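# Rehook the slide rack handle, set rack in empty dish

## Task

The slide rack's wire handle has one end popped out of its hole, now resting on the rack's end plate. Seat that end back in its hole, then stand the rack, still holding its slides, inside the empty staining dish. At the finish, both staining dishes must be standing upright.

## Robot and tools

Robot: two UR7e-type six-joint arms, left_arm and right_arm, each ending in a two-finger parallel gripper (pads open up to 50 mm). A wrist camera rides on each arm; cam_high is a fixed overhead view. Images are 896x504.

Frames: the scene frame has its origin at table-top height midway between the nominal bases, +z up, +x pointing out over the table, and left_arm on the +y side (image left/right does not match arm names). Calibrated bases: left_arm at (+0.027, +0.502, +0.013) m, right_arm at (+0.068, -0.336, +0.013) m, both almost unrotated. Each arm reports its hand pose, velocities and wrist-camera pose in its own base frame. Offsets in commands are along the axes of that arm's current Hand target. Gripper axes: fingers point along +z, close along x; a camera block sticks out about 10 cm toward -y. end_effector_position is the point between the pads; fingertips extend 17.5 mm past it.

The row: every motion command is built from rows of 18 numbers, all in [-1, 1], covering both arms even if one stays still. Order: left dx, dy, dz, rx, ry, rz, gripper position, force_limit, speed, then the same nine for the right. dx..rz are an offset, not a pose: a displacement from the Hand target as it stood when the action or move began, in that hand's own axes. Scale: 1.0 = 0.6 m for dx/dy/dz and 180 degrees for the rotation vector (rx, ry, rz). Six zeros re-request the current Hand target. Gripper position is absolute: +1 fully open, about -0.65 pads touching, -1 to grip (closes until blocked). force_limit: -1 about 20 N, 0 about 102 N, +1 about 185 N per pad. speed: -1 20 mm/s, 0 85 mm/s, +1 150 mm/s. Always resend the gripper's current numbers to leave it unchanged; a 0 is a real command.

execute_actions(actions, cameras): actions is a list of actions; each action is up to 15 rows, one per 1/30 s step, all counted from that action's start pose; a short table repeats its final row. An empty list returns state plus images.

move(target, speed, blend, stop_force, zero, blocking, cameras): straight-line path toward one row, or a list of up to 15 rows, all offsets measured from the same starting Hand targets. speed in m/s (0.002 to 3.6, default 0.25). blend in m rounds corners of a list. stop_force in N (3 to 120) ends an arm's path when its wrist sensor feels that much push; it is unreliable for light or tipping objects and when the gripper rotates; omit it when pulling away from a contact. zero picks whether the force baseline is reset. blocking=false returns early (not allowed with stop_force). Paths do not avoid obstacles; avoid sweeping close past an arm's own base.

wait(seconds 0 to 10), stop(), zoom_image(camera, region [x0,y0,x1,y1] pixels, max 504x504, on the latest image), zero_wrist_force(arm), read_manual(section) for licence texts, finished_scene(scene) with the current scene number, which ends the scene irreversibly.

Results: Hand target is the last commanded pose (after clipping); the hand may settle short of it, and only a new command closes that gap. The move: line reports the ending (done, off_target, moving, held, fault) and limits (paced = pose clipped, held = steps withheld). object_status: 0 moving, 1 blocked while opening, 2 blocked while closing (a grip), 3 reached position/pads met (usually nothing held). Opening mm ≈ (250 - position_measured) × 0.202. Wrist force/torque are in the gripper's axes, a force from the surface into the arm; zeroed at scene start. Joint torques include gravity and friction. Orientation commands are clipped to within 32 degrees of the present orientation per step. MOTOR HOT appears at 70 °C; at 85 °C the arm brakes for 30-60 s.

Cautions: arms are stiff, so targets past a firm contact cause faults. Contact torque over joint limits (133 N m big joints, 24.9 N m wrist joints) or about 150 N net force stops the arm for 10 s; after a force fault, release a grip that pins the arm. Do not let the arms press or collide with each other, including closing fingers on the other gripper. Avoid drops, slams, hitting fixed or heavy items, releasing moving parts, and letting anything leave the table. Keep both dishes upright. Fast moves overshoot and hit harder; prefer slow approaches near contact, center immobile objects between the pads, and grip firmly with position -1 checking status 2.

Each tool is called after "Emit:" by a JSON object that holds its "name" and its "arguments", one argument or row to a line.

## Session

Emit:
{"name": "execute_actions", "arguments": {
  "actions": []
}}

Emit:
{"name": "zoom_image", "arguments": {
  "camera": "cam_high",
  "region": [280, 180, 520, 420]
}}

Scene clock: 0.00 s.
left_arm: end_effector_position=(+0.2302, -0.1663, +0.2199) position_measured=3 object_status=3 end_effector_quat_wxyz=(+0.004, +0.767, +0.517, +0.381) | right_arm: end_effector_position=(+0.5733, +0.2050, +0.1460) position_measured=3 object_status=3 end_effector_quat_wxyz=(+0.139, +0.922, -0.080, +0.352)
Joint positions: left_arm=[-1.787 -2.128 2.286 -1.111 -1.058 -1.57] | right_arm=[4.019 -1.804 -2.086 -0.603 0.821 2.535]
Joint velocities: within noise
Joint torques (N m): no reading
Motor temperatures (°C): left_arm=[30 32 29 37 37 40] | right_arm=[29 30 32 33 38 40]
Wrist force (N): no reading
Wrist torque (N m): no reading
Wrist force, peak (N): no reading
Hand target: left_arm +0.2302, -0.1663, +0.2199; +0.004, +0.767, +0.517, +0.381 | right_arm +0.5733, +0.2050, +0.1460; +0.139, +0.922, -0.080, +0.352
Tool commands: left_gripper/position=+1.0 left_gripper/force_limit=+1.0 left_gripper/speed=+1.0 right_gripper/position=+1.0 right_gripper/force_limit=+1.0 right_gripper/speed=+1.0
camera_calibration:
cam_left_wrist: T_world_to_cam=[[0.173786, 0.79499, 0.581197, -0.026432], [0.550378, -0.56781, 0.612108, -0.338122], [0.816629, 0.213503, -0.536222, 0.0966287], [0, 0, 0, 1]] pos_world=[0.111779, -0.191607, 0.274144]
cam_right_wrist: T_world_to_cam=[[0.738408, -0.0167134, 0.674147, -0.512397], [-0.425074, -0.787615, 0.446065, 0.353569], [0.523514, -0.61594, -0.588686, 0.0424658], [0, 0, 0, 1]] pos_world=[0.506419, 0.296069, 0.212715]

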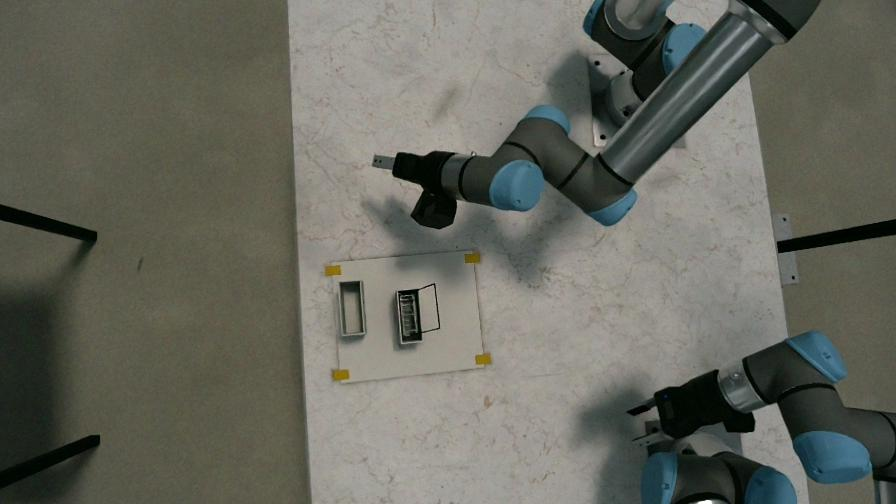

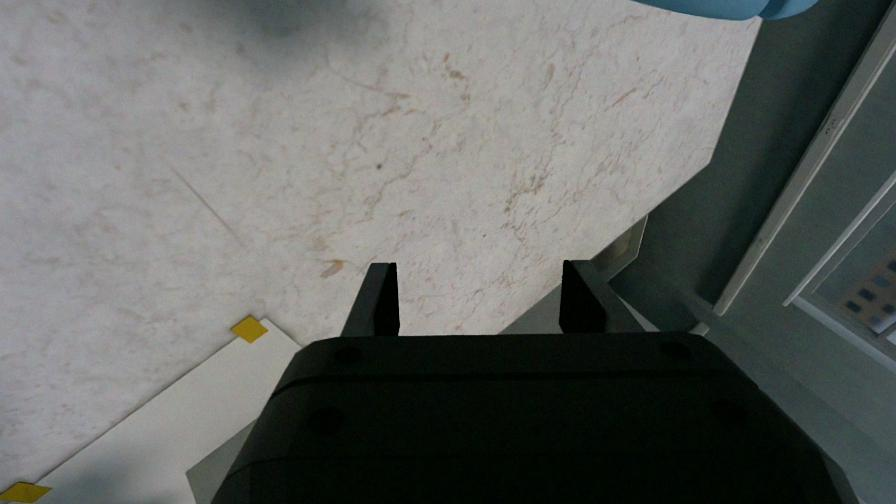

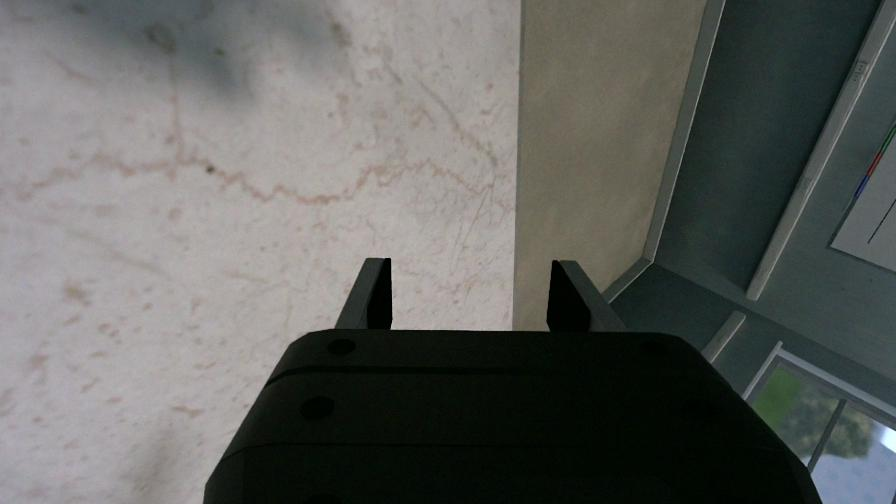

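Scaled by 2.100 from the camera's 896x504 image, which has a finer 1280x720 frame.

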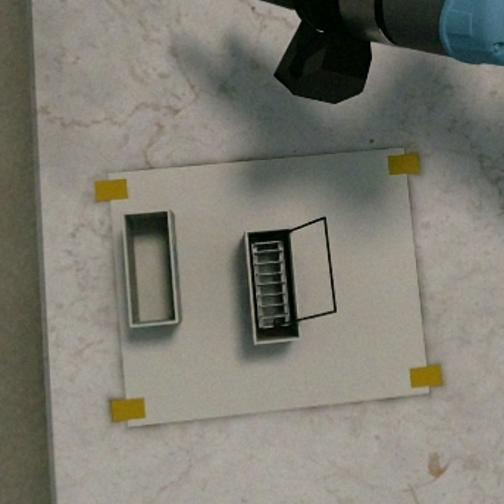

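Emit:
{"name": "zoom_image", "arguments": {
  "camera": "cam_high",
  "region": [380, 270, 460, 360]
}}

Scaled by 5.600 from the camera's 896x504 image, which has a finer 1280x720 frame.

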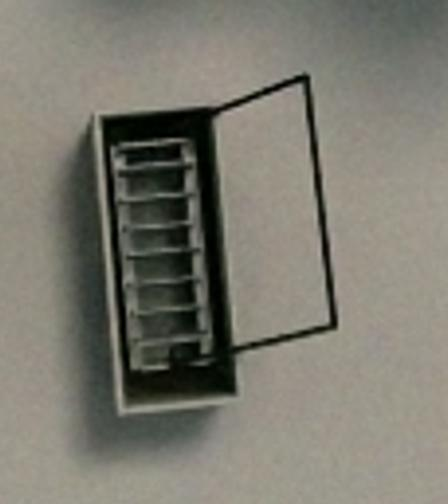

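Emit:
{"name": "move", "arguments": {
  "target": [-0.1773,0.4967,0.1517,-0.1047,-0.0841,0.3307,0,-0.5,0,0.1062,-0.131,-0.296,-0.361,-0.379,0.845,0,-0.5,0],
  "speed": 0.3,
  "cameras": ["all"]
}}

Scene clock: 42.33 s.
left_arm: end_effector_position=(+0.5005, -0.3543, +0.2128) position_measured=152 object_status=3 end_effector_quat_wxyz=(+0.000, +0.951, +0.001, +0.309) | right_arm: end_effector_position=(+0.5285, +0.3320, +0.2998) position_measured=152 object_status=3 end_effector_quat_wxyz=(-0.007, -0.024, +0.966, +0.259)
Joint positions: left_arm=[-1.066 -1.466 1.988 -2.432 -1.031 0.599] | right_arm=[3.738 -1.755 -1.605 -1.061 2.013 5.325]
Joint torques (N m): left_arm=[-10.25 -36.85 -10.4 -0.96 4.13 0.71] | right_arm=[-5.4 26.42 40.47 4.59 0.89 1.53]
Wrist force (N): left_arm=[-0.7 0.7 0.0] | right_arm=[1.4 -1.0 0.6]
Wrist torque (N m): left_arm=[0.10 0.14 -0.01] | right_arm=[-0.02 0.08 0.00]
Wrist force, peak (N): left_arm=[-0.6 1.2 0.3] | right_arm=[1.9 -0.6 0.8]
Hand target: left_arm +0.5005, -0.3543, +0.2127; +0.000, +0.951, +0.000, +0.309 | right_arm +0.5286, +0.3320, +0.2998; -0.007, -0.024, +0.965, +0.259
Off the commanded pose: left_arm 0.000 m, 0 deg | right_arm 0.000 m, 0 deg.
move: done
camera_calibration:
cam_left_wrist: T_world_to_cam=[[0.807571, 0.00135237, 0.589769, -0.520064], [-0.194567, -0.943402, 0.268584, -0.276402], [0.556752, -0.33165, -0.7616, -0.102854], [0, 0, 0, 1]] pos_world=[0.423474, -0.294166, 0.302622]
cam_right_wrist: T_world_to_cam=[[-0.996499, -0.0835273, -0.00349054, 0.561434], [-0.0565672, 0.64294, 0.763825, -0.399102], [-0.061556, 0.761348, -0.645414, 0.103656], [0, 0, 0, 1]] pos_world=[0.543274, 0.224575, 0.373705]

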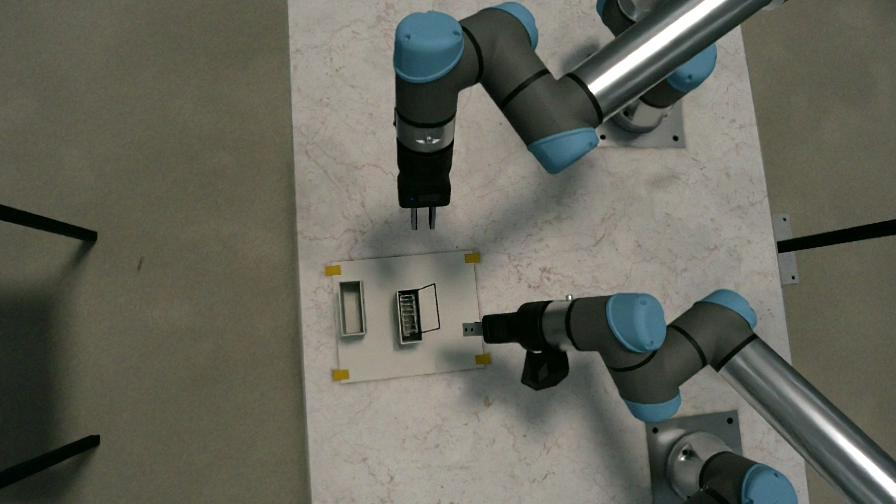

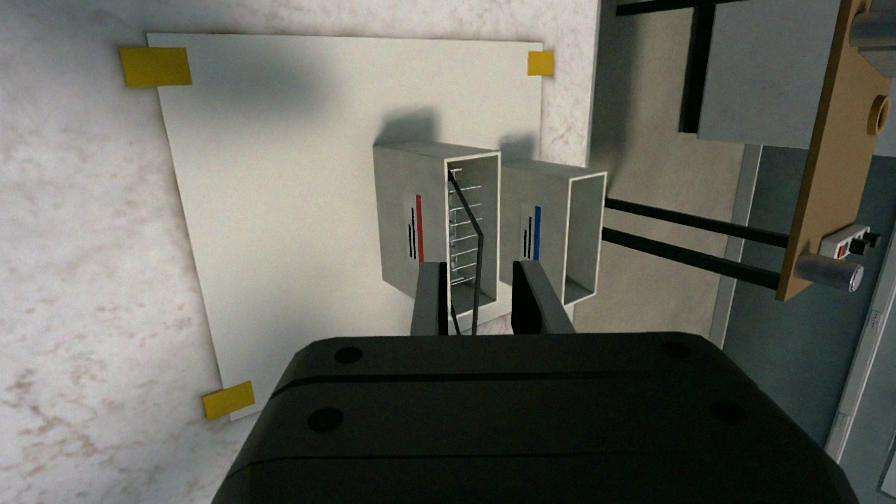

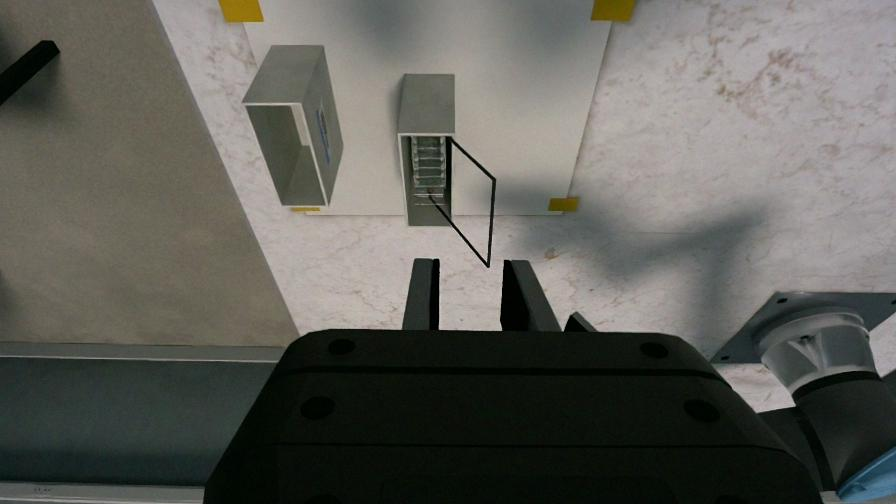

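Emit:
{"name": "zoom_image", "arguments": {
  "camera": "cam_left_wrist",
  "region": [360, 130, 560, 350]
}}

Emit:
{"name": "zoom_image", "arguments": {
  "camera": "cam_right_wrist",
  "region": [380, 60, 560, 280]
}}

Scaled by 2.291 from the camera's 896x504 image, which has a finer 1280x720 frame.

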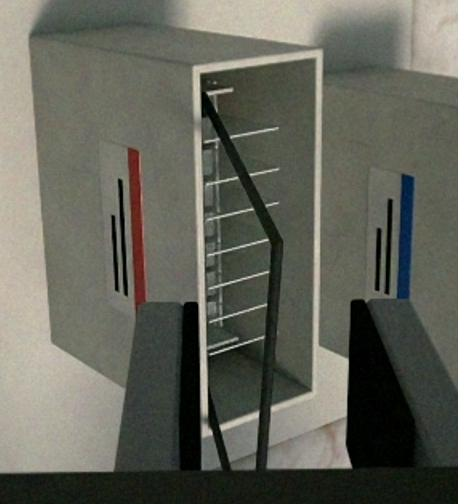

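Scaled by 2.291 from the camera's 896x504 image, which has a finer 1280x720 frame.

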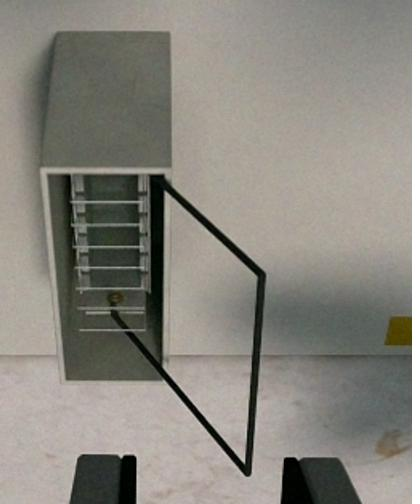

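Emit:
{"name": "zoom_image", "arguments": {
  "camera": "cam_right_wrist",
  "region": [400, 160, 460, 220]
}}

Emit:
{"name": "zoom_image", "arguments": {
  "camera": "cam_left_wrist",
  "region": [435, 150, 495, 210]
}}

Scaled by 8.400 from the camera's 896x504 image, which has a finer 1280x720 frame.

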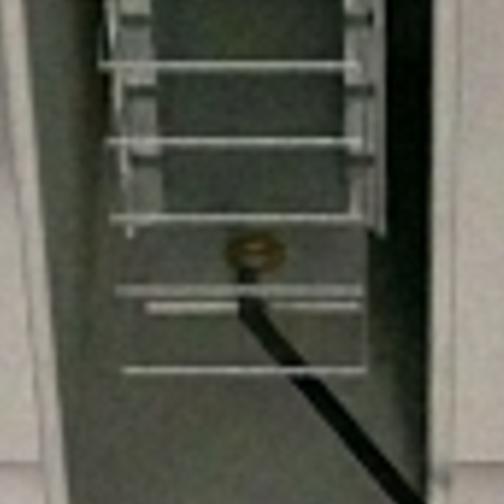

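Scaled by 8.400 from the camera's 896x504 image, which has a finer 1280x720 frame.

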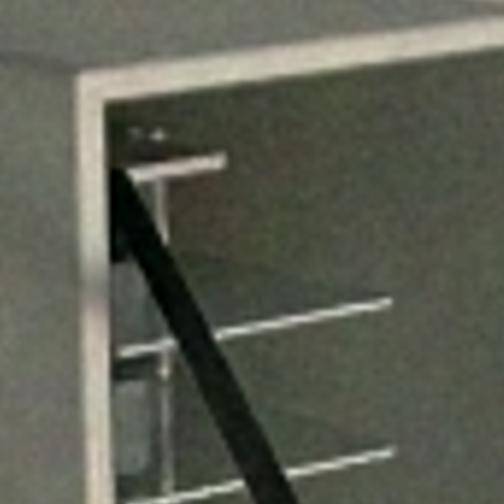

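Emit:
{"name": "move", "arguments": {
  "target": [
    [0.0205,0.041,0.0643,0.0477,-0.0332,0.0025,0,-0.5,0,0,0,0,0,0,0,0,-0.5,0],
    [0.0118,0.0285,0.1462,0.0477,-0.0332,0.0025,0,-0.5,0,0,0,0,0,0,0,0,-0.5,0]
  ],
  "speed": [0.2,0.06],
  "stop_force": 6,
  "cameras": ["cam_left_wrist","cam_right_wrist"]
}}

Emit:
{"name": "zoom_image", "arguments": {
  "camera": "cam_right_wrist",
  "region": [380, 60, 600, 330]
}}

Scene clock: 80.00 s.
left_arm: end_effector_position=(+0.5577, -0.3714, +0.1459) position_measured=152 object_status=3 end_effector_quat_wxyz=(-0.072, +0.963, +0.020, +0.258) | right_arm: end_effector_position=(+0.5286, +0.3320, +0.2998) position_measured=152 object_status=3 end_effector_quat_wxyz=(-0.007, -0.024, +0.965, +0.259)
Joint positions: left_arm=[-0.988 -1.213 1.776 -2.305 -1.053 0.587] | right_arm=[3.738 -1.755 -1.605 -1.06 2.013 5.325]
Joint torques (N m): left_arm=[-10.39 -50.32 -31.67 -1.9 3.92 -1.32] | right_arm=[-7.13 27.01 40.62 3.66 2.35 0.34]
Wrist force (N): left_arm=[-0.6 0.9 0.1] | right_arm=[1.5 -0.7 0.4]
Wrist torque (N m): left_arm=[0.14 0.13 -0.14] | right_arm=[0.02 0.06 0.00]
Wrist force, peak (N): left_arm=[0.2 2.5 1.2] | right_arm=[1.6 -0.6 1.0]
Hand target: left_arm +0.5577, -0.3714, +0.1459; -0.072, +0.963, +0.020, +0.258 | right_arm +0.5286, +0.3320, +0.2998; -0.007, -0.024, +0.965, +0.259
Off the commanded pose: left_arm 0.000 m, 0 deg | right_arm 0.000 m, 0 deg.
move: done
camera_calibration:
cam_left_wrist: T_world_to_cam=[[0.864716, 0.00063993, 0.50226, -0.546171], [-0.0934588, -0.982329, 0.162155, -0.318852], [0.493489, -0.187159, -0.849377, -0.0895937], [0, 0, 0, 1]] pos_world=[0.486697, -0.329637, 0.249925]
cam_right_wrist: T_world_to_cam=[[-0.996511, -0.0833862, -0.00349047, 0.561401], [-0.0564677, 0.642844, 0.763913, -0.399103], [-0.0614559, 0.761445, -0.64531, 0.103618], [0, 0, 0, 1]] pos_world=[0.543274, 0.224475, 0.373705]
Images, in order (width x height): cam_left_wrist 896x504, cam_right_wrist 896x504.

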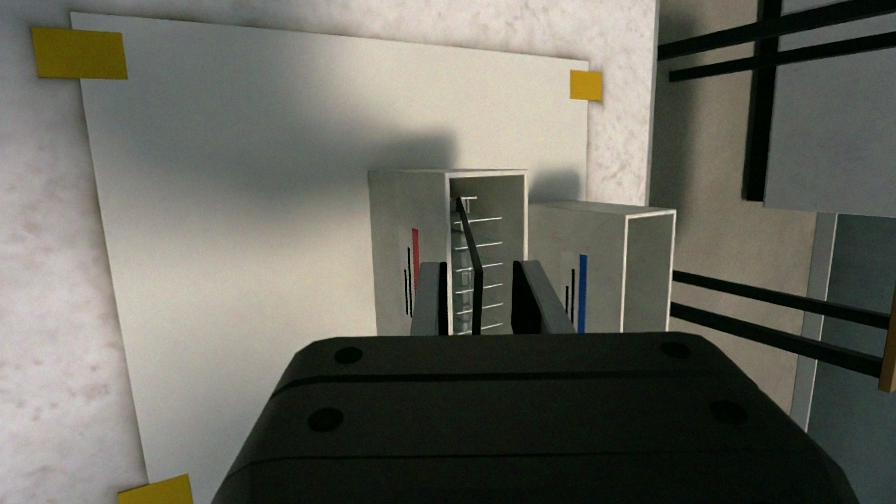

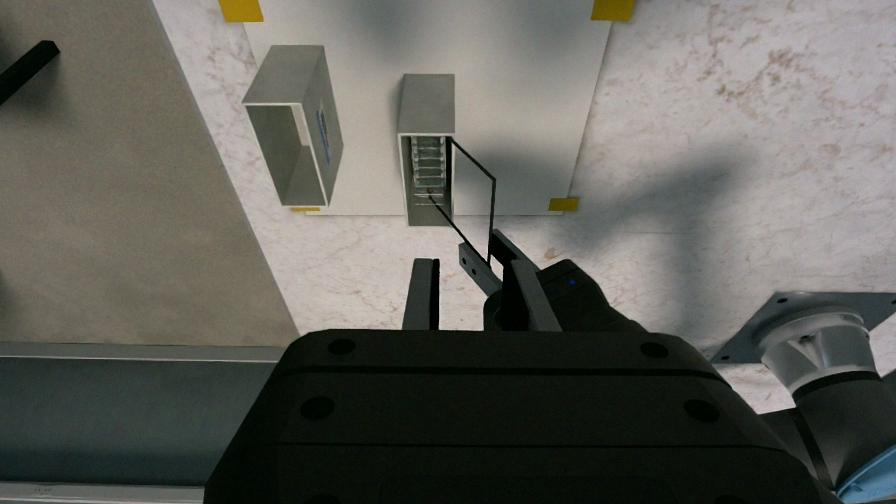

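Scaled by 1.867 from the camera's 896x504 image, which has a finer 1280x720 frame.

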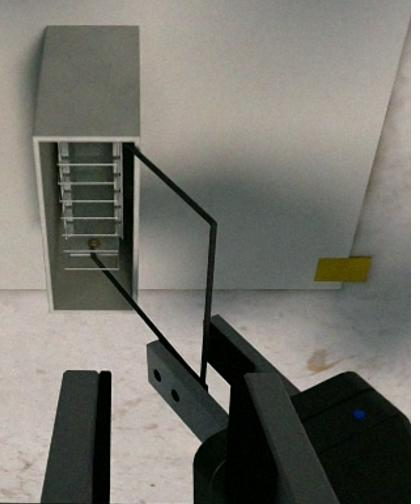

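Emit:
{"name": "move", "arguments": {
  "target": [0,0,0,0,0,0,-1,-0.7,-0.5,0,0,0,0,0,0,0,-0.5,0],
  "cameras": ["cam_left_wrist","cam_right_wrist"]
}}

Emit:
{"name": "zoom_image", "arguments": {
  "camera": "cam_right_wrist",
  "region": [380, 60, 600, 330]
}}

Scene clock: 83.63 s.
left_arm: end_effector_position=(+0.5577, -0.3714, +0.1459) position_measured=243 object_status=2 end_effector_quat_wxyz=(-0.072, +0.963, +0.020, +0.258) | right_arm: end_effector_position=(+0.5286, +0.3320, +0.2998) position_measured=152 object_status=3 end_effector_quat_wxyz=(-0.007, -0.024, +0.965, +0.259)
Joint positions: left_arm=[-0.988 -1.213 1.776 -2.305 -1.053 0.587] | right_arm=[3.738 -1.755 -1.605 -1.06 2.013 5.325]
Joint torques (N m): left_arm=[-8.61 -48.87 -30.43 -5.51 3.9 -1.05] | right_arm=[-6.37 26.74 40.47 3.51 2.36 -0.78]
Wrist force (N): left_arm=[-0.8 1.1 -0.4] | right_arm=[1.2 -0.7 0.6]
Wrist torque (N m): left_arm=[0.17 0.15 -0.13] | right_arm=[0.02 0.10 -0.01]
Wrist force, peak (N): left_arm=[-0.8 1.1 -0.4] | right_arm=[1.6 -0.9 0.7]
Hand target: left_arm +0.5577, -0.3714, +0.1459; -0.072, +0.963, +0.020, +0.258 | right_arm +0.5286, +0.3320, +0.2998; -0.007, -0.024, +0.965, +0.259
Off the commanded pose: left_arm 0.000 m, 0 deg | right_arm 0.000 m, 0 deg.
move: done
camera_calibration:
cam_left_wrist: T_world_to_cam=[[0.864674, 0.000656128, 0.502334, -0.546163], [-0.0934542, -0.982331, 0.162147, -0.318853], [0.493564, -0.18715, -0.849335, -0.089638], [0, 0, 0, 1]] pos_world=[0.486697, -0.329637, 0.249925]
cam_right_wrist: T_world_to_cam=[[-0.996511, -0.0833862, -0.00349047, 0.561401], [-0.0564677, 0.642844, 0.763913, -0.399103], [-0.0614559, 0.761445, -0.64531, 0.103618], [0, 0, 0, 1]] pos_world=[0.543274, 0.224475, 0.373705]
Images, in order (width x height): cam_left_wrist 896x504, cam_right_wrist 896x504.

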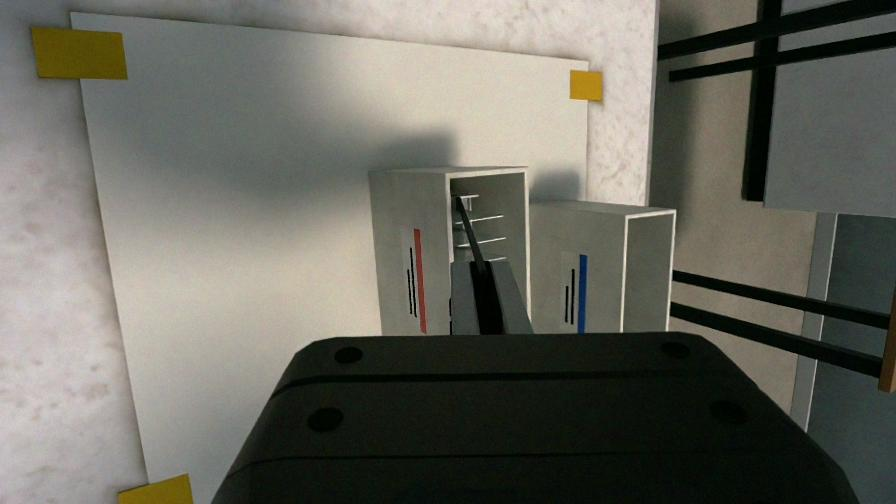

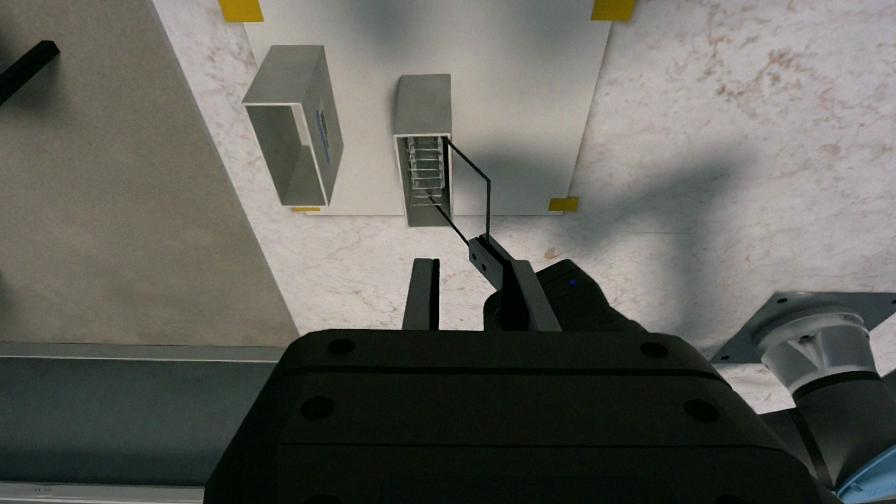

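Scaled by 1.867 from the camera's 896x504 image, which has a finer 1280x720 frame.

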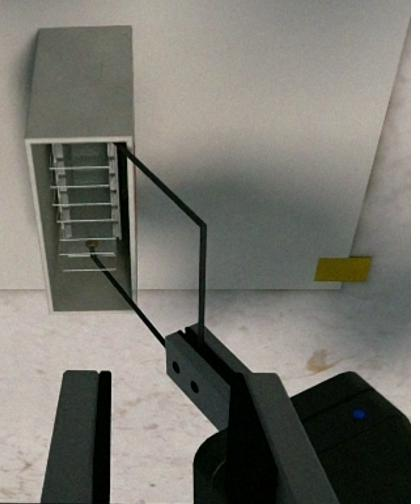

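Emit:
{"name": "move", "arguments": {
  "target": [
    [0.0278,0,0.0024,0,-0.0556,0,-1,-0.7,-0.5,0,0,0,0,0,0,0,-0.5,0],
    [0.0547,0,0.0097,0,-0.1111,0,-1,-0.7,-0.5,0,0,0,0,0,0,0,-0.5,0],
    [0.0775,0,0.02,0,-0.161,0,-1,-0.7,-0.5,0,0,0,0,0,0,0,-0.5,0]
  ],
  "speed": 0.05,
  "blend": 0.005,
  "stop_force": 15,
  "cameras": ["cam_left_wrist","cam_right_wrist"]
}}

Emit:
{"name": "zoom_image", "arguments": {
  "camera": "cam_right_wrist",
  "region": [380, 60, 600, 330]
}}

Scene clock: 96.73 s.
left_arm: end_effector_position=(+0.6039, -0.3696, +0.1589) position_measured=243 object_status=2 end_effector_quat_wxyz=(-0.065, +0.997, +0.037, +0.009) | right_arm: end_effector_position=(+0.5286, +0.3320, +0.2998) position_measured=152 object_status=3 end_effector_quat_wxyz=(-0.007, -0.024, +0.965, +0.259)
Joint positions: left_arm=[-0.777 -0.996 1.241 -1.733 -1.469 0.715] | right_arm=[3.738 -1.755 -1.605 -1.06 2.013 5.325]
Joint torques (N m): left_arm=[-10.51 -62.48 -12.85 -5.59 2.92 -1.34] | right_arm=[-6.32 27.38 39.02 3.66 2.19 -0.72]
Wrist force (N): left_arm=[0.3 1.1 1.0] | right_arm=[1.2 -0.8 0.4]
Wrist torque (N m): left_arm=[0.26 0.04 -0.12] | right_arm=[0.01 0.10 -0.01]
Wrist force, peak (N): left_arm=[-0.1 1.1 -5.1] | right_arm=[1.6 -0.9 0.9]
Hand target: left_arm +0.6039, -0.3696, +0.1589; -0.065, +0.997, +0.037, +0.009 | right_arm +0.5286, +0.3320, +0.2998; -0.007, -0.024, +0.965, +0.259
Off the commanded pose: left_arm 0.000 m, 0 deg | right_arm 0.000 m, 0 deg.
move: done
camera_calibration:
cam_left_wrist: T_world_to_cam=[[0.997031, 0.0728015, 0.0250681, -0.570084], [0.0660595, -0.976057, 0.20724, -0.415998], [0.0395553, -0.204968, -0.977969, 0.186969], [0, 0, 0, 1]] pos_world=[0.588477, -0.326213, 0.283352]
cam_right_wrist: T_world_to_cam=[[-0.996511, -0.0833862, -0.00349047, 0.561401], [-0.0564677, 0.642844, 0.763913, -0.399103], [-0.0614559, 0.761445, -0.64531, 0.103618], [0, 0, 0, 1]] pos_world=[0.543274, 0.224475, 0.373705]
Images, in order (width x height): cam_left_wrist 896x504, cam_right_wrist 896x504.

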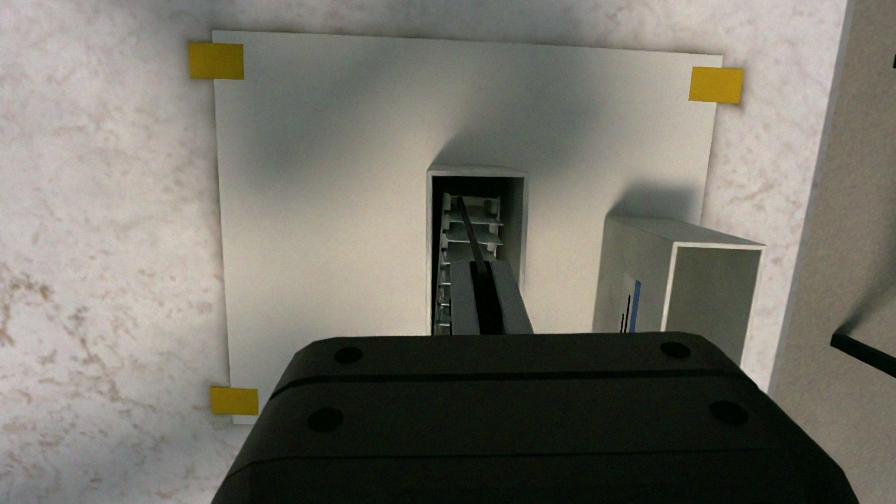

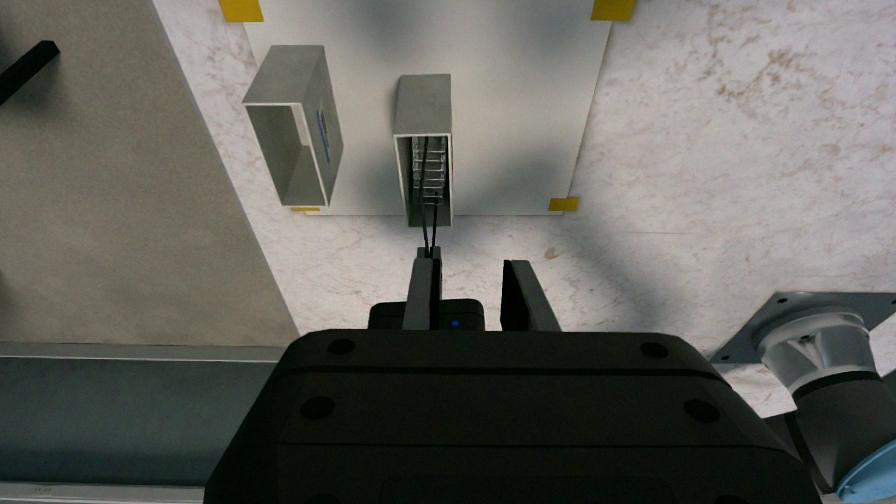

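Scaled by 1.867 from the camera's 896x504 image, which has a finer 1280x720 frame.

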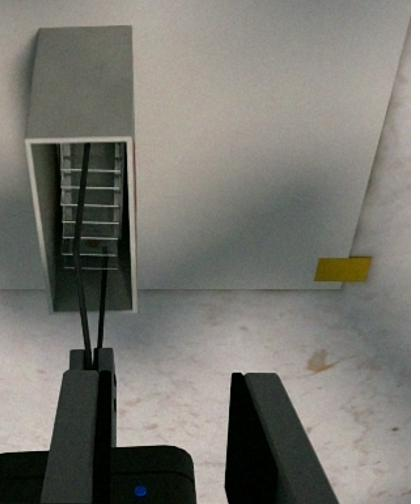

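Emit:
{"name": "move", "arguments": {
  "target": [
    [0,0,0,0,0,0,-1,-0.7,-0.5,-0.04,0.0198,0.2228,-0.0552,0.0135,-0.0199,0,-0.5,0],
    [0,0,0,0,0,0,-1,-0.7,-0.5,-0.036,0.0342,0.3048,-0.0552,0.0135,-0.0199,0,-0.5,0]
  ],
  "speed": [0.2,0.06],
  "stop_force": 6,
  "cameras": ["all"]
}}

Emit:
{"name": "zoom_image", "arguments": {
  "camera": "cam_right_wrist",
  "region": [400, 60, 560, 340]
}}

Scene clock: 118.13 s.
left_arm: end_effector_position=(+0.6039, -0.3696, +0.1589) position_measured=243 object_status=2 end_effector_quat_wxyz=(-0.065, +0.997, +0.037, +0.009) | right_arm: end_effector_position=(+0.5447, +0.4423, +0.1518) position_measured=152 object_status=3 end_effector_quat_wxyz=(-0.021, -0.059, +0.938, +0.341)
Joint positions: left_arm=[-0.777 -0.996 1.241 -1.733 -1.469 0.715] | right_arm=[3.811 -2.068 -1.686 -0.548 2.153 5.38]
Joint torques (N m): left_arm=[-10.48 -61.88 -15.82 -5.43 2.44 -1.12] | right_arm=[-8.54 58.23 37.21 4.15 2.64 -1.32]
Wrist force (N): left_arm=[0.1 1.1 0.9] | right_arm=[1.6 -0.7 0.3]
Wrist torque (N m): left_arm=[0.25 0.08 -0.12] | right_arm=[0.07 0.03 -0.05]
Wrist force, peak (N): left_arm=[0.1 1.5 1.0] | right_arm=[1.1 -2.0 2.8]
Hand target: left_arm +0.6039, -0.3696, +0.1589; -0.065, +0.997, +0.037, +0.009 | right_arm +0.5447, +0.4423, +0.1518; -0.021, -0.059, +0.938, +0.341
Off the commanded pose: left_arm 0.000 m, 0 deg | right_arm 0.000 m, 0 deg.
move: done
camera_calibration:
cam_left_wrist: T_world_to_cam=[[0.997031, 0.0728015, 0.0250681, -0.570084], [0.0660595, -0.976057, 0.20724, -0.415998], [0.0395553, -0.204968, -0.977969, 0.186969], [0, 0, 0, 1]] pos_world=[0.588477, -0.326213, 0.283352]
cam_right_wrist: T_world_to_cam=[[-0.987535, -0.157057, -0.0103462, 0.614865], [-0.0879776, 0.496284, 0.863691, -0.289184], [-0.130514, 0.853835, -0.503916, -0.0996291], [0, 0, 0, 1]] pos_world=[0.568756, 0.325153, 0.205922]

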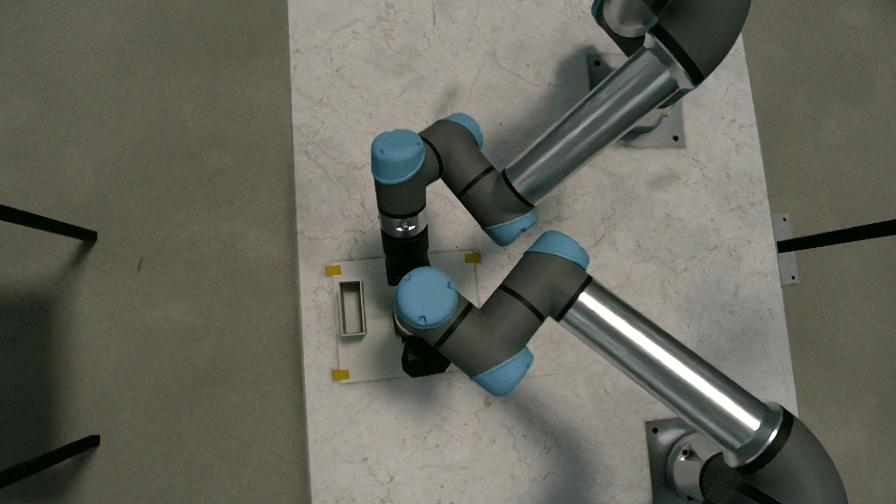

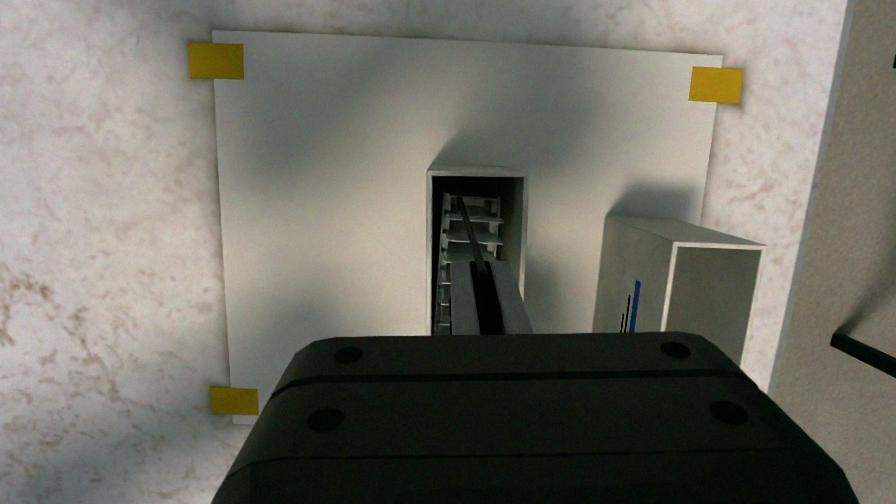

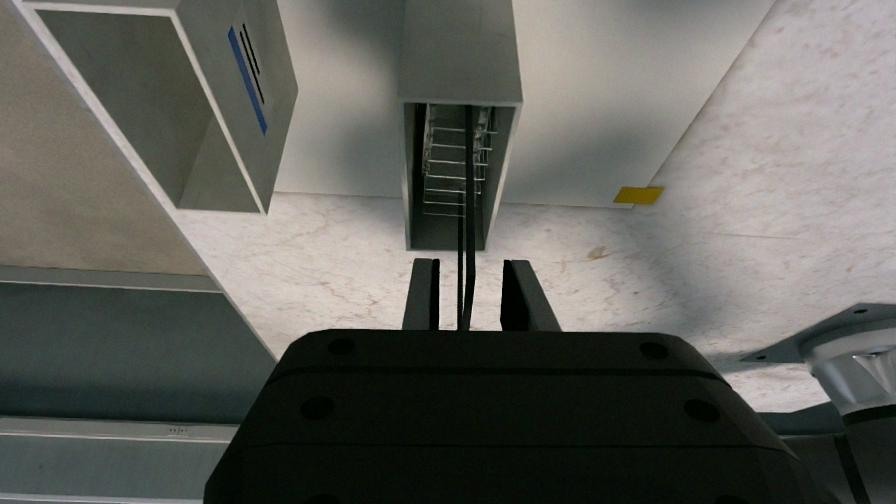

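Scaled by 1.800 from the camera's 896x504 image, which has a finer 1280x720 frame.

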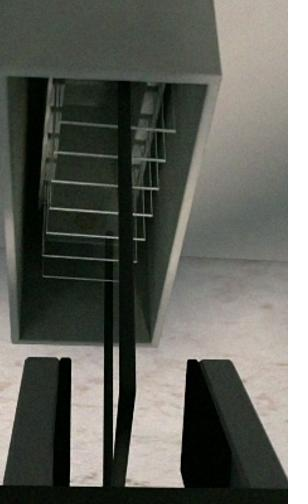

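Emit:
{"name": "move", "arguments": {
  "target": [0,0,0,0,0,0,-1,-0.7,-0.5,0,0,0,0,0,0,-1,-0.4,-0.5]
}}

Emit:
{"name": "move", "arguments": {
  "target": [0,0,0,0,0,0,0,-0.7,-0.7,0,0,0,0,0,0,-1,-0.4,-0.5]
}}

Emit:
{"name": "move", "arguments": {
  "target": [
    [0,0,-0.1,0,0,0,0,-0.7,-0.7,0,0,0,0,0,0,-1,-0.4,-0.5],
    [0.019,-0.2237,-0.172,0.011,-0.2165,-0.4395,0,-0.7,-0.7,0,0,0,0,0,0,-1,-0.4,-0.5],
    [0.0067,-0.0988,0.0142,0.022,-0.433,-0.879,0,-0.7,-0.7,0,0,0,0,0,0,-1,-0.4,-0.5]
  ],
  "speed": [0.1,0.3,0.3],
  "blend": 0.02,
  "cameras": ["all"]
}}

Emit:
{"name": "zoom_image", "arguments": {
  "camera": "cam_right_wrist",
  "region": [400, 60, 560, 340]
}}

Emit:
{"name": "zoom_image", "arguments": {
  "camera": "cam_left_wrist",
  "region": [350, 60, 600, 340]
}}

Scene clock: 147.20 s.
left_arm: end_effector_position=(+0.6039, -0.3696, +0.1589) position_measured=243 object_status=2 end_effector_quat_wxyz=(-0.065, +0.997, +0.037, +0.009) | right_arm: end_effector_position=(+0.5447, +0.4423, +0.1518) position_measured=244 object_status=2 end_effector_quat_wxyz=(-0.021, -0.059, +0.938, +0.341)
Joint positions: left_arm=[-0.777 -0.996 1.241 -1.733 -1.469 0.715] | right_arm=[3.811 -2.068 -1.685 -0.548 2.153 5.38]
Joint torques (N m): left_arm=[-2.92 -59.86 -16.67 -5.32 2.32 -0.89] | right_arm=[-2.08 58.2 31.17 3.41 2.54 -1.16]
Wrist force (N): left_arm=[-9.5 1.9 -0.9] | right_arm=[-8.2 -0.6 1.5]
Wrist torque (N m): left_arm=[0.28 0.01 0.09] | right_arm=[0.07 -0.24 0.21]
Wrist force, peak (N): left_arm=[-9.6 1.7 -0.9] | right_arm=[-8.4 -0.3 1.5]
Hand target: left_arm +0.6039, -0.3696, +0.1589; -0.065, +0.997, +0.037, +0.009 | right_arm +0.5447, +0.4423, +0.1518; -0.021, -0.059, +0.938, +0.341
Off the commanded pose: left_arm 0.000 m, 0 deg | right_arm 0.000 m, 0 deg.
move: done

Scene clock: 147.90 s.
left_arm: end_effector_position=(+0.6039, -0.3696, +0.1589) position_measured=152 object_status=3 end_effector_quat_wxyz=(-0.065, +0.997, +0.037, +0.009) | right_arm: end_effector_position=(+0.5447, +0.4423, +0.1518) position_measured=244 object_status=2 end_effector_quat_wxyz=(-0.021, -0.059, +0.938, +0.341)
Joint positions: left_arm=[-0.777 -0.996 1.241 -1.733 -1.469 0.715] | right_arm=[3.811 -2.068 -1.685 -0.548 2.153 5.38]
Joint torques (N m): left_arm=[9.1 -57.34 -17.66 -5.34 2.25 -1.07] | right_arm=[7.98 57.92 18.64 2.64 2.6 -1.15]
Wrist force (N): left_arm=[0.1 1.1 0.5] | right_arm=[1.7 -1.3 1.1]
Wrist torque (N m): left_arm=[0.22 0.07 -0.12] | right_arm=[0.04 0.02 -0.05]
Wrist force, peak (N): left_arm=[-8.9 2.0 -0.3] | right_arm=[-7.3 0.0 1.6]
Hand target: left_arm +0.6039, -0.3696, +0.1589; -0.065, +0.997, +0.037, +0.009 | right_arm +0.5447, +0.4423, +0.1518; -0.021, -0.059, +0.938, +0.341
Off the commanded pose: left_arm 0.000 m, 0 deg | right_arm 0.000 m, 0 deg.
move: done

Scene clock: 154.13 s.
left_arm: end_effector_position=(+0.6035, -0.3096, +0.1580) position_measured=152 object_status=3 end_effector_quat_wxyz=(+0.000, +0.000, +0.924, -0.383) end_effector_velocity=(+0.000, +0.001, +0.000) end_effector_angular_velocity=(+0.000, +0.003, +0.004) | right_arm: end_effector_position=(+0.5447, +0.4423, +0.1518) position_measured=244 object_status=2 end_effector_quat_wxyz=(-0.021, -0.059, +0.938, +0.341)
Joint positions: left_arm=[-0.424 -1.09 1.735 -2.606 -2.271 -2.138] | right_arm=[3.811 -2.068 -1.686 -0.548 2.153 5.38]
Joint velocities: left_arm=[0.001 0 0 0.001 0 -0.005] | right_arm=[within noise]
Joint torques (N m): left_arm=[8.68 -54.87 -29.82 -4.91 -4.1 -1.39] | right_arm=[7.15 56.94 11.75 2.82 2.66 -0.93]
Wrist force (N): left_arm=[-0.4 2.4 -0.4] | right_arm=[1.6 -1.3 1.1]
Wrist torque (N m): left_arm=[0.39 0.11 -0.23] | right_arm=[0.06 0.03 -0.05]
Wrist force, peak (N): left_arm=[0.2 1.3 2.7] | right_arm=[1.8 -1.3 1.0]
Hand target: left_arm +0.6036, -0.3095, +0.1582; +0.000, +0.000, +0.924, -0.383 | right_arm +0.5447, +0.4423, +0.1518; -0.021, -0.059, +0.938, +0.341
Off the commanded pose: left_arm 0.000 m, 0 deg | right_arm 0.000 m, 0 deg.
move: done
camera_calibration:
cam_left_wrist: T_world_to_cam=[[-0.999994, 0.00256526, 0.00229963, 0.613092], [0.00131721, 0.90148, -0.43282, 0.364231], [-0.00318336, -0.432814, -0.901478, 0.141594], [0, 0, 0, 1]] pos_world=[0.613059, -0.268635, 0.28388]
cam_right_wrist: T_world_to_cam=[[-0.987535, -0.157057, -0.0103462, 0.614865], [-0.0879776, 0.496284, 0.863691, -0.289184], [-0.130514, 0.853835, -0.503916, -0.0996291], [0, 0, 0, 1]] pos_world=[0.568756, 0.325153, 0.205922]

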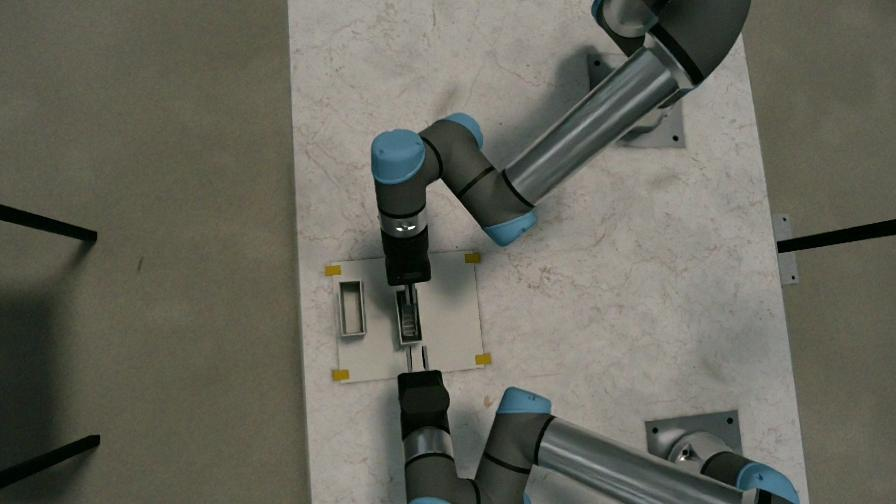

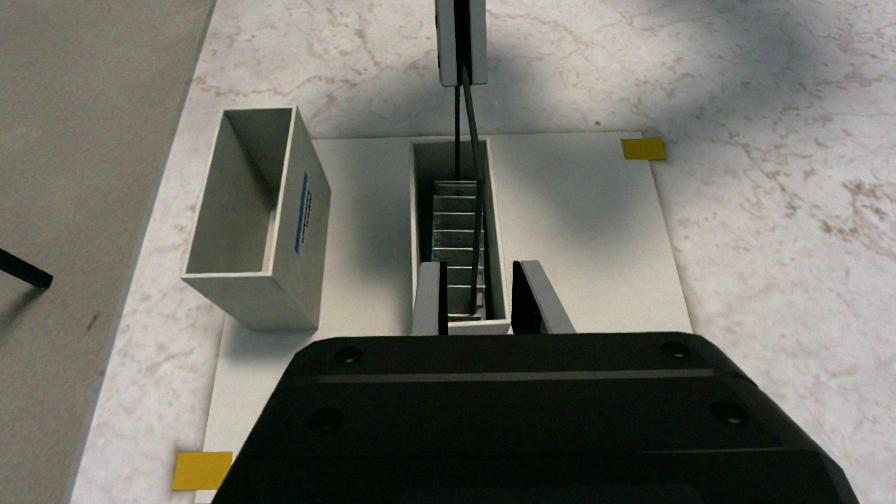

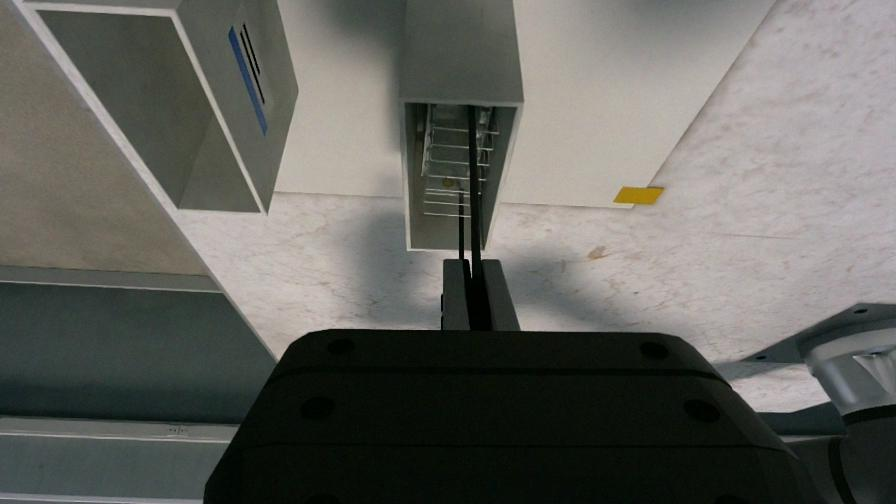

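Scaled by 1.800 from the camera's 896x504 image, which has a finer 1280x720 frame.

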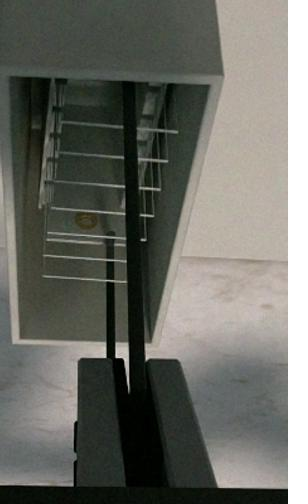

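Scaled by 1.800 from the camera's 896x504 image, which has a finer 1280x720 frame.

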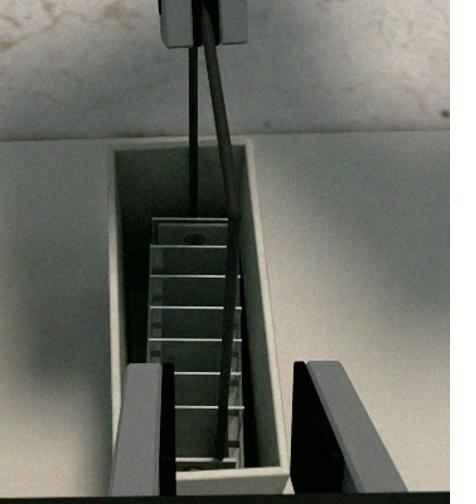

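Emit:
{"name": "move", "arguments": {
  "target": [0.0063,0.010,0.11,0,0,0,0,-0.7,-0.7,0,0,0,0,0,0,-1,-0.4,-0.5],
  "speed": 0.07,
  "stop_force": 6,
  "cameras": ["cam_left_wrist","cam_right_wrist"]
}}

Emit:
{"name": "zoom_image", "arguments": {
  "camera": "cam_right_wrist",
  "region": [400, 60, 560, 340]
}}

Emit:
{"name": "zoom_image", "arguments": {
  "camera": "cam_left_wrist",
  "region": [350, 60, 600, 340]
}}

Scene clock: 165.97 s.
left_arm: end_effector_position=(+0.5998, -0.3520, +0.1073) position_measured=152 object_status=3 end_effector_quat_wxyz=(+0.000, +0.000, +0.924, -0.383) | right_arm: end_effector_position=(+0.5447, +0.4423, +0.1518) position_measured=244 object_status=2 end_effector_quat_wxyz=(-0.021, -0.059, +0.938, +0.341)
Joint positions: left_arm=[-0.49 -0.989 1.747 -2.768 -2.245 -2.216] | right_arm=[3.811 -2.068 -1.686 -0.548 2.153 5.38]
Joint torques (N m): left_arm=[9.57 -57.46 -29.55 -2.26 -4.09 0.66] | right_arm=[7.35 56.04 11.76 2.94 2.68 -0.64]
Wrist force (N): left_arm=[-0.6 2.6 -0.5] | right_arm=[1.6 -1.2 0.9]
Wrist torque (N m): left_arm=[0.42 0.13 -0.18] | right_arm=[0.07 0.03 -0.05]
Wrist force, peak (N): left_arm=[-0.7 2.3 -2.1] | right_arm=[1.6 -1.5 1.0]
Hand target: left_arm +0.5998, -0.3520, +0.1073; +0.000, +0.000, +0.924, -0.383 | right_arm +0.5447, +0.4423, +0.1518; -0.021, -0.059, +0.938, +0.341
Off the commanded pose: left_arm 0.000 m, 0 deg | right_arm 0.000 m, 0 deg.
move: done
camera_calibration:
cam_left_wrist: T_world_to_cam=[[-0.999995, 0.00243664, 0.00202827, 0.609541], [0.00131807, 0.901383, -0.433021, 0.380487], [-0.00288337, -0.433016, -0.901382, 0.0771676], [0, 0, 0, 1]] pos_world=[0.609259, -0.311035, 0.23308]
cam_right_wrist: T_world_to_cam=[[-0.987535, -0.157057, -0.0103462, 0.614865], [-0.0879776, 0.496284, 0.863691, -0.289184], [-0.130514, 0.853835, -0.503916, -0.0996291], [0, 0, 0, 1]] pos_world=[0.568756, 0.325153, 0.205922]
Images, in order (width x height): cam_left_wrist 896x504, cam_right_wrist 896x504.

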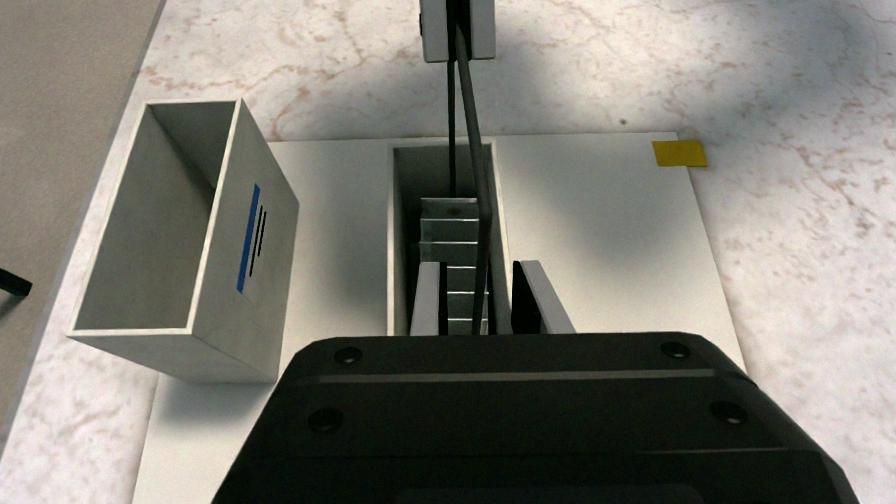

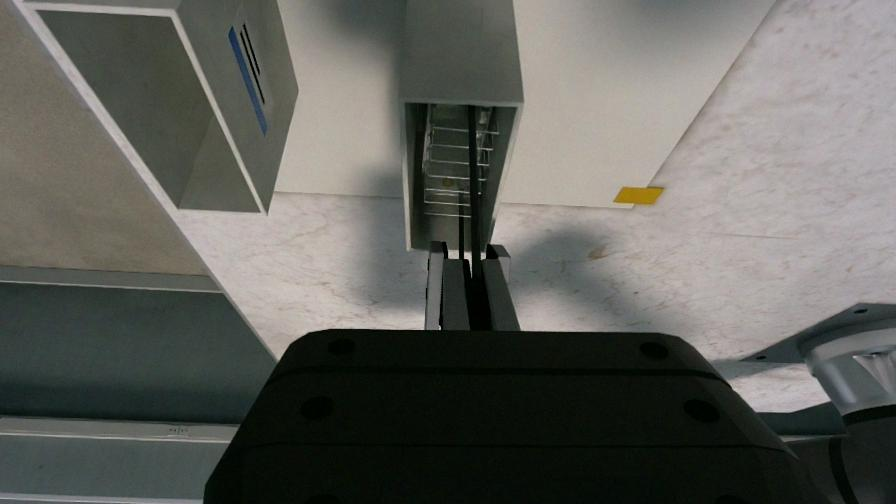

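Scaled by 1.800 from the camera's 896x504 image, which has a finer 1280x720 frame.

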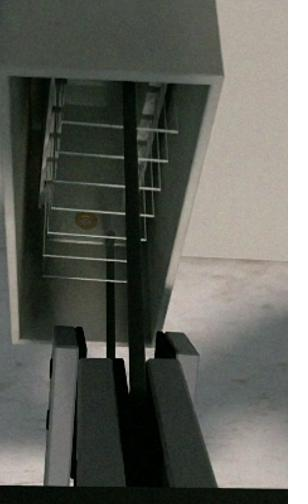

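Scaled by 1.800 from the camera's 896x504 image, which has a finer 1280x720 frame.

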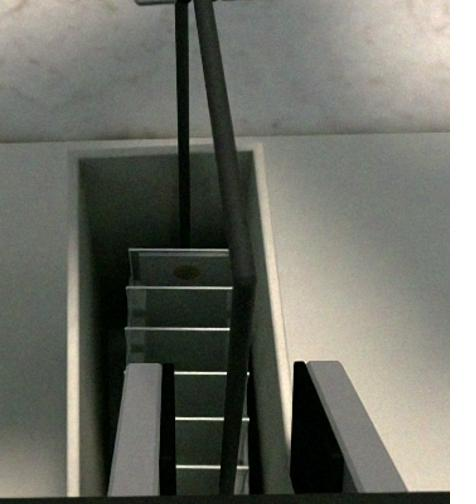

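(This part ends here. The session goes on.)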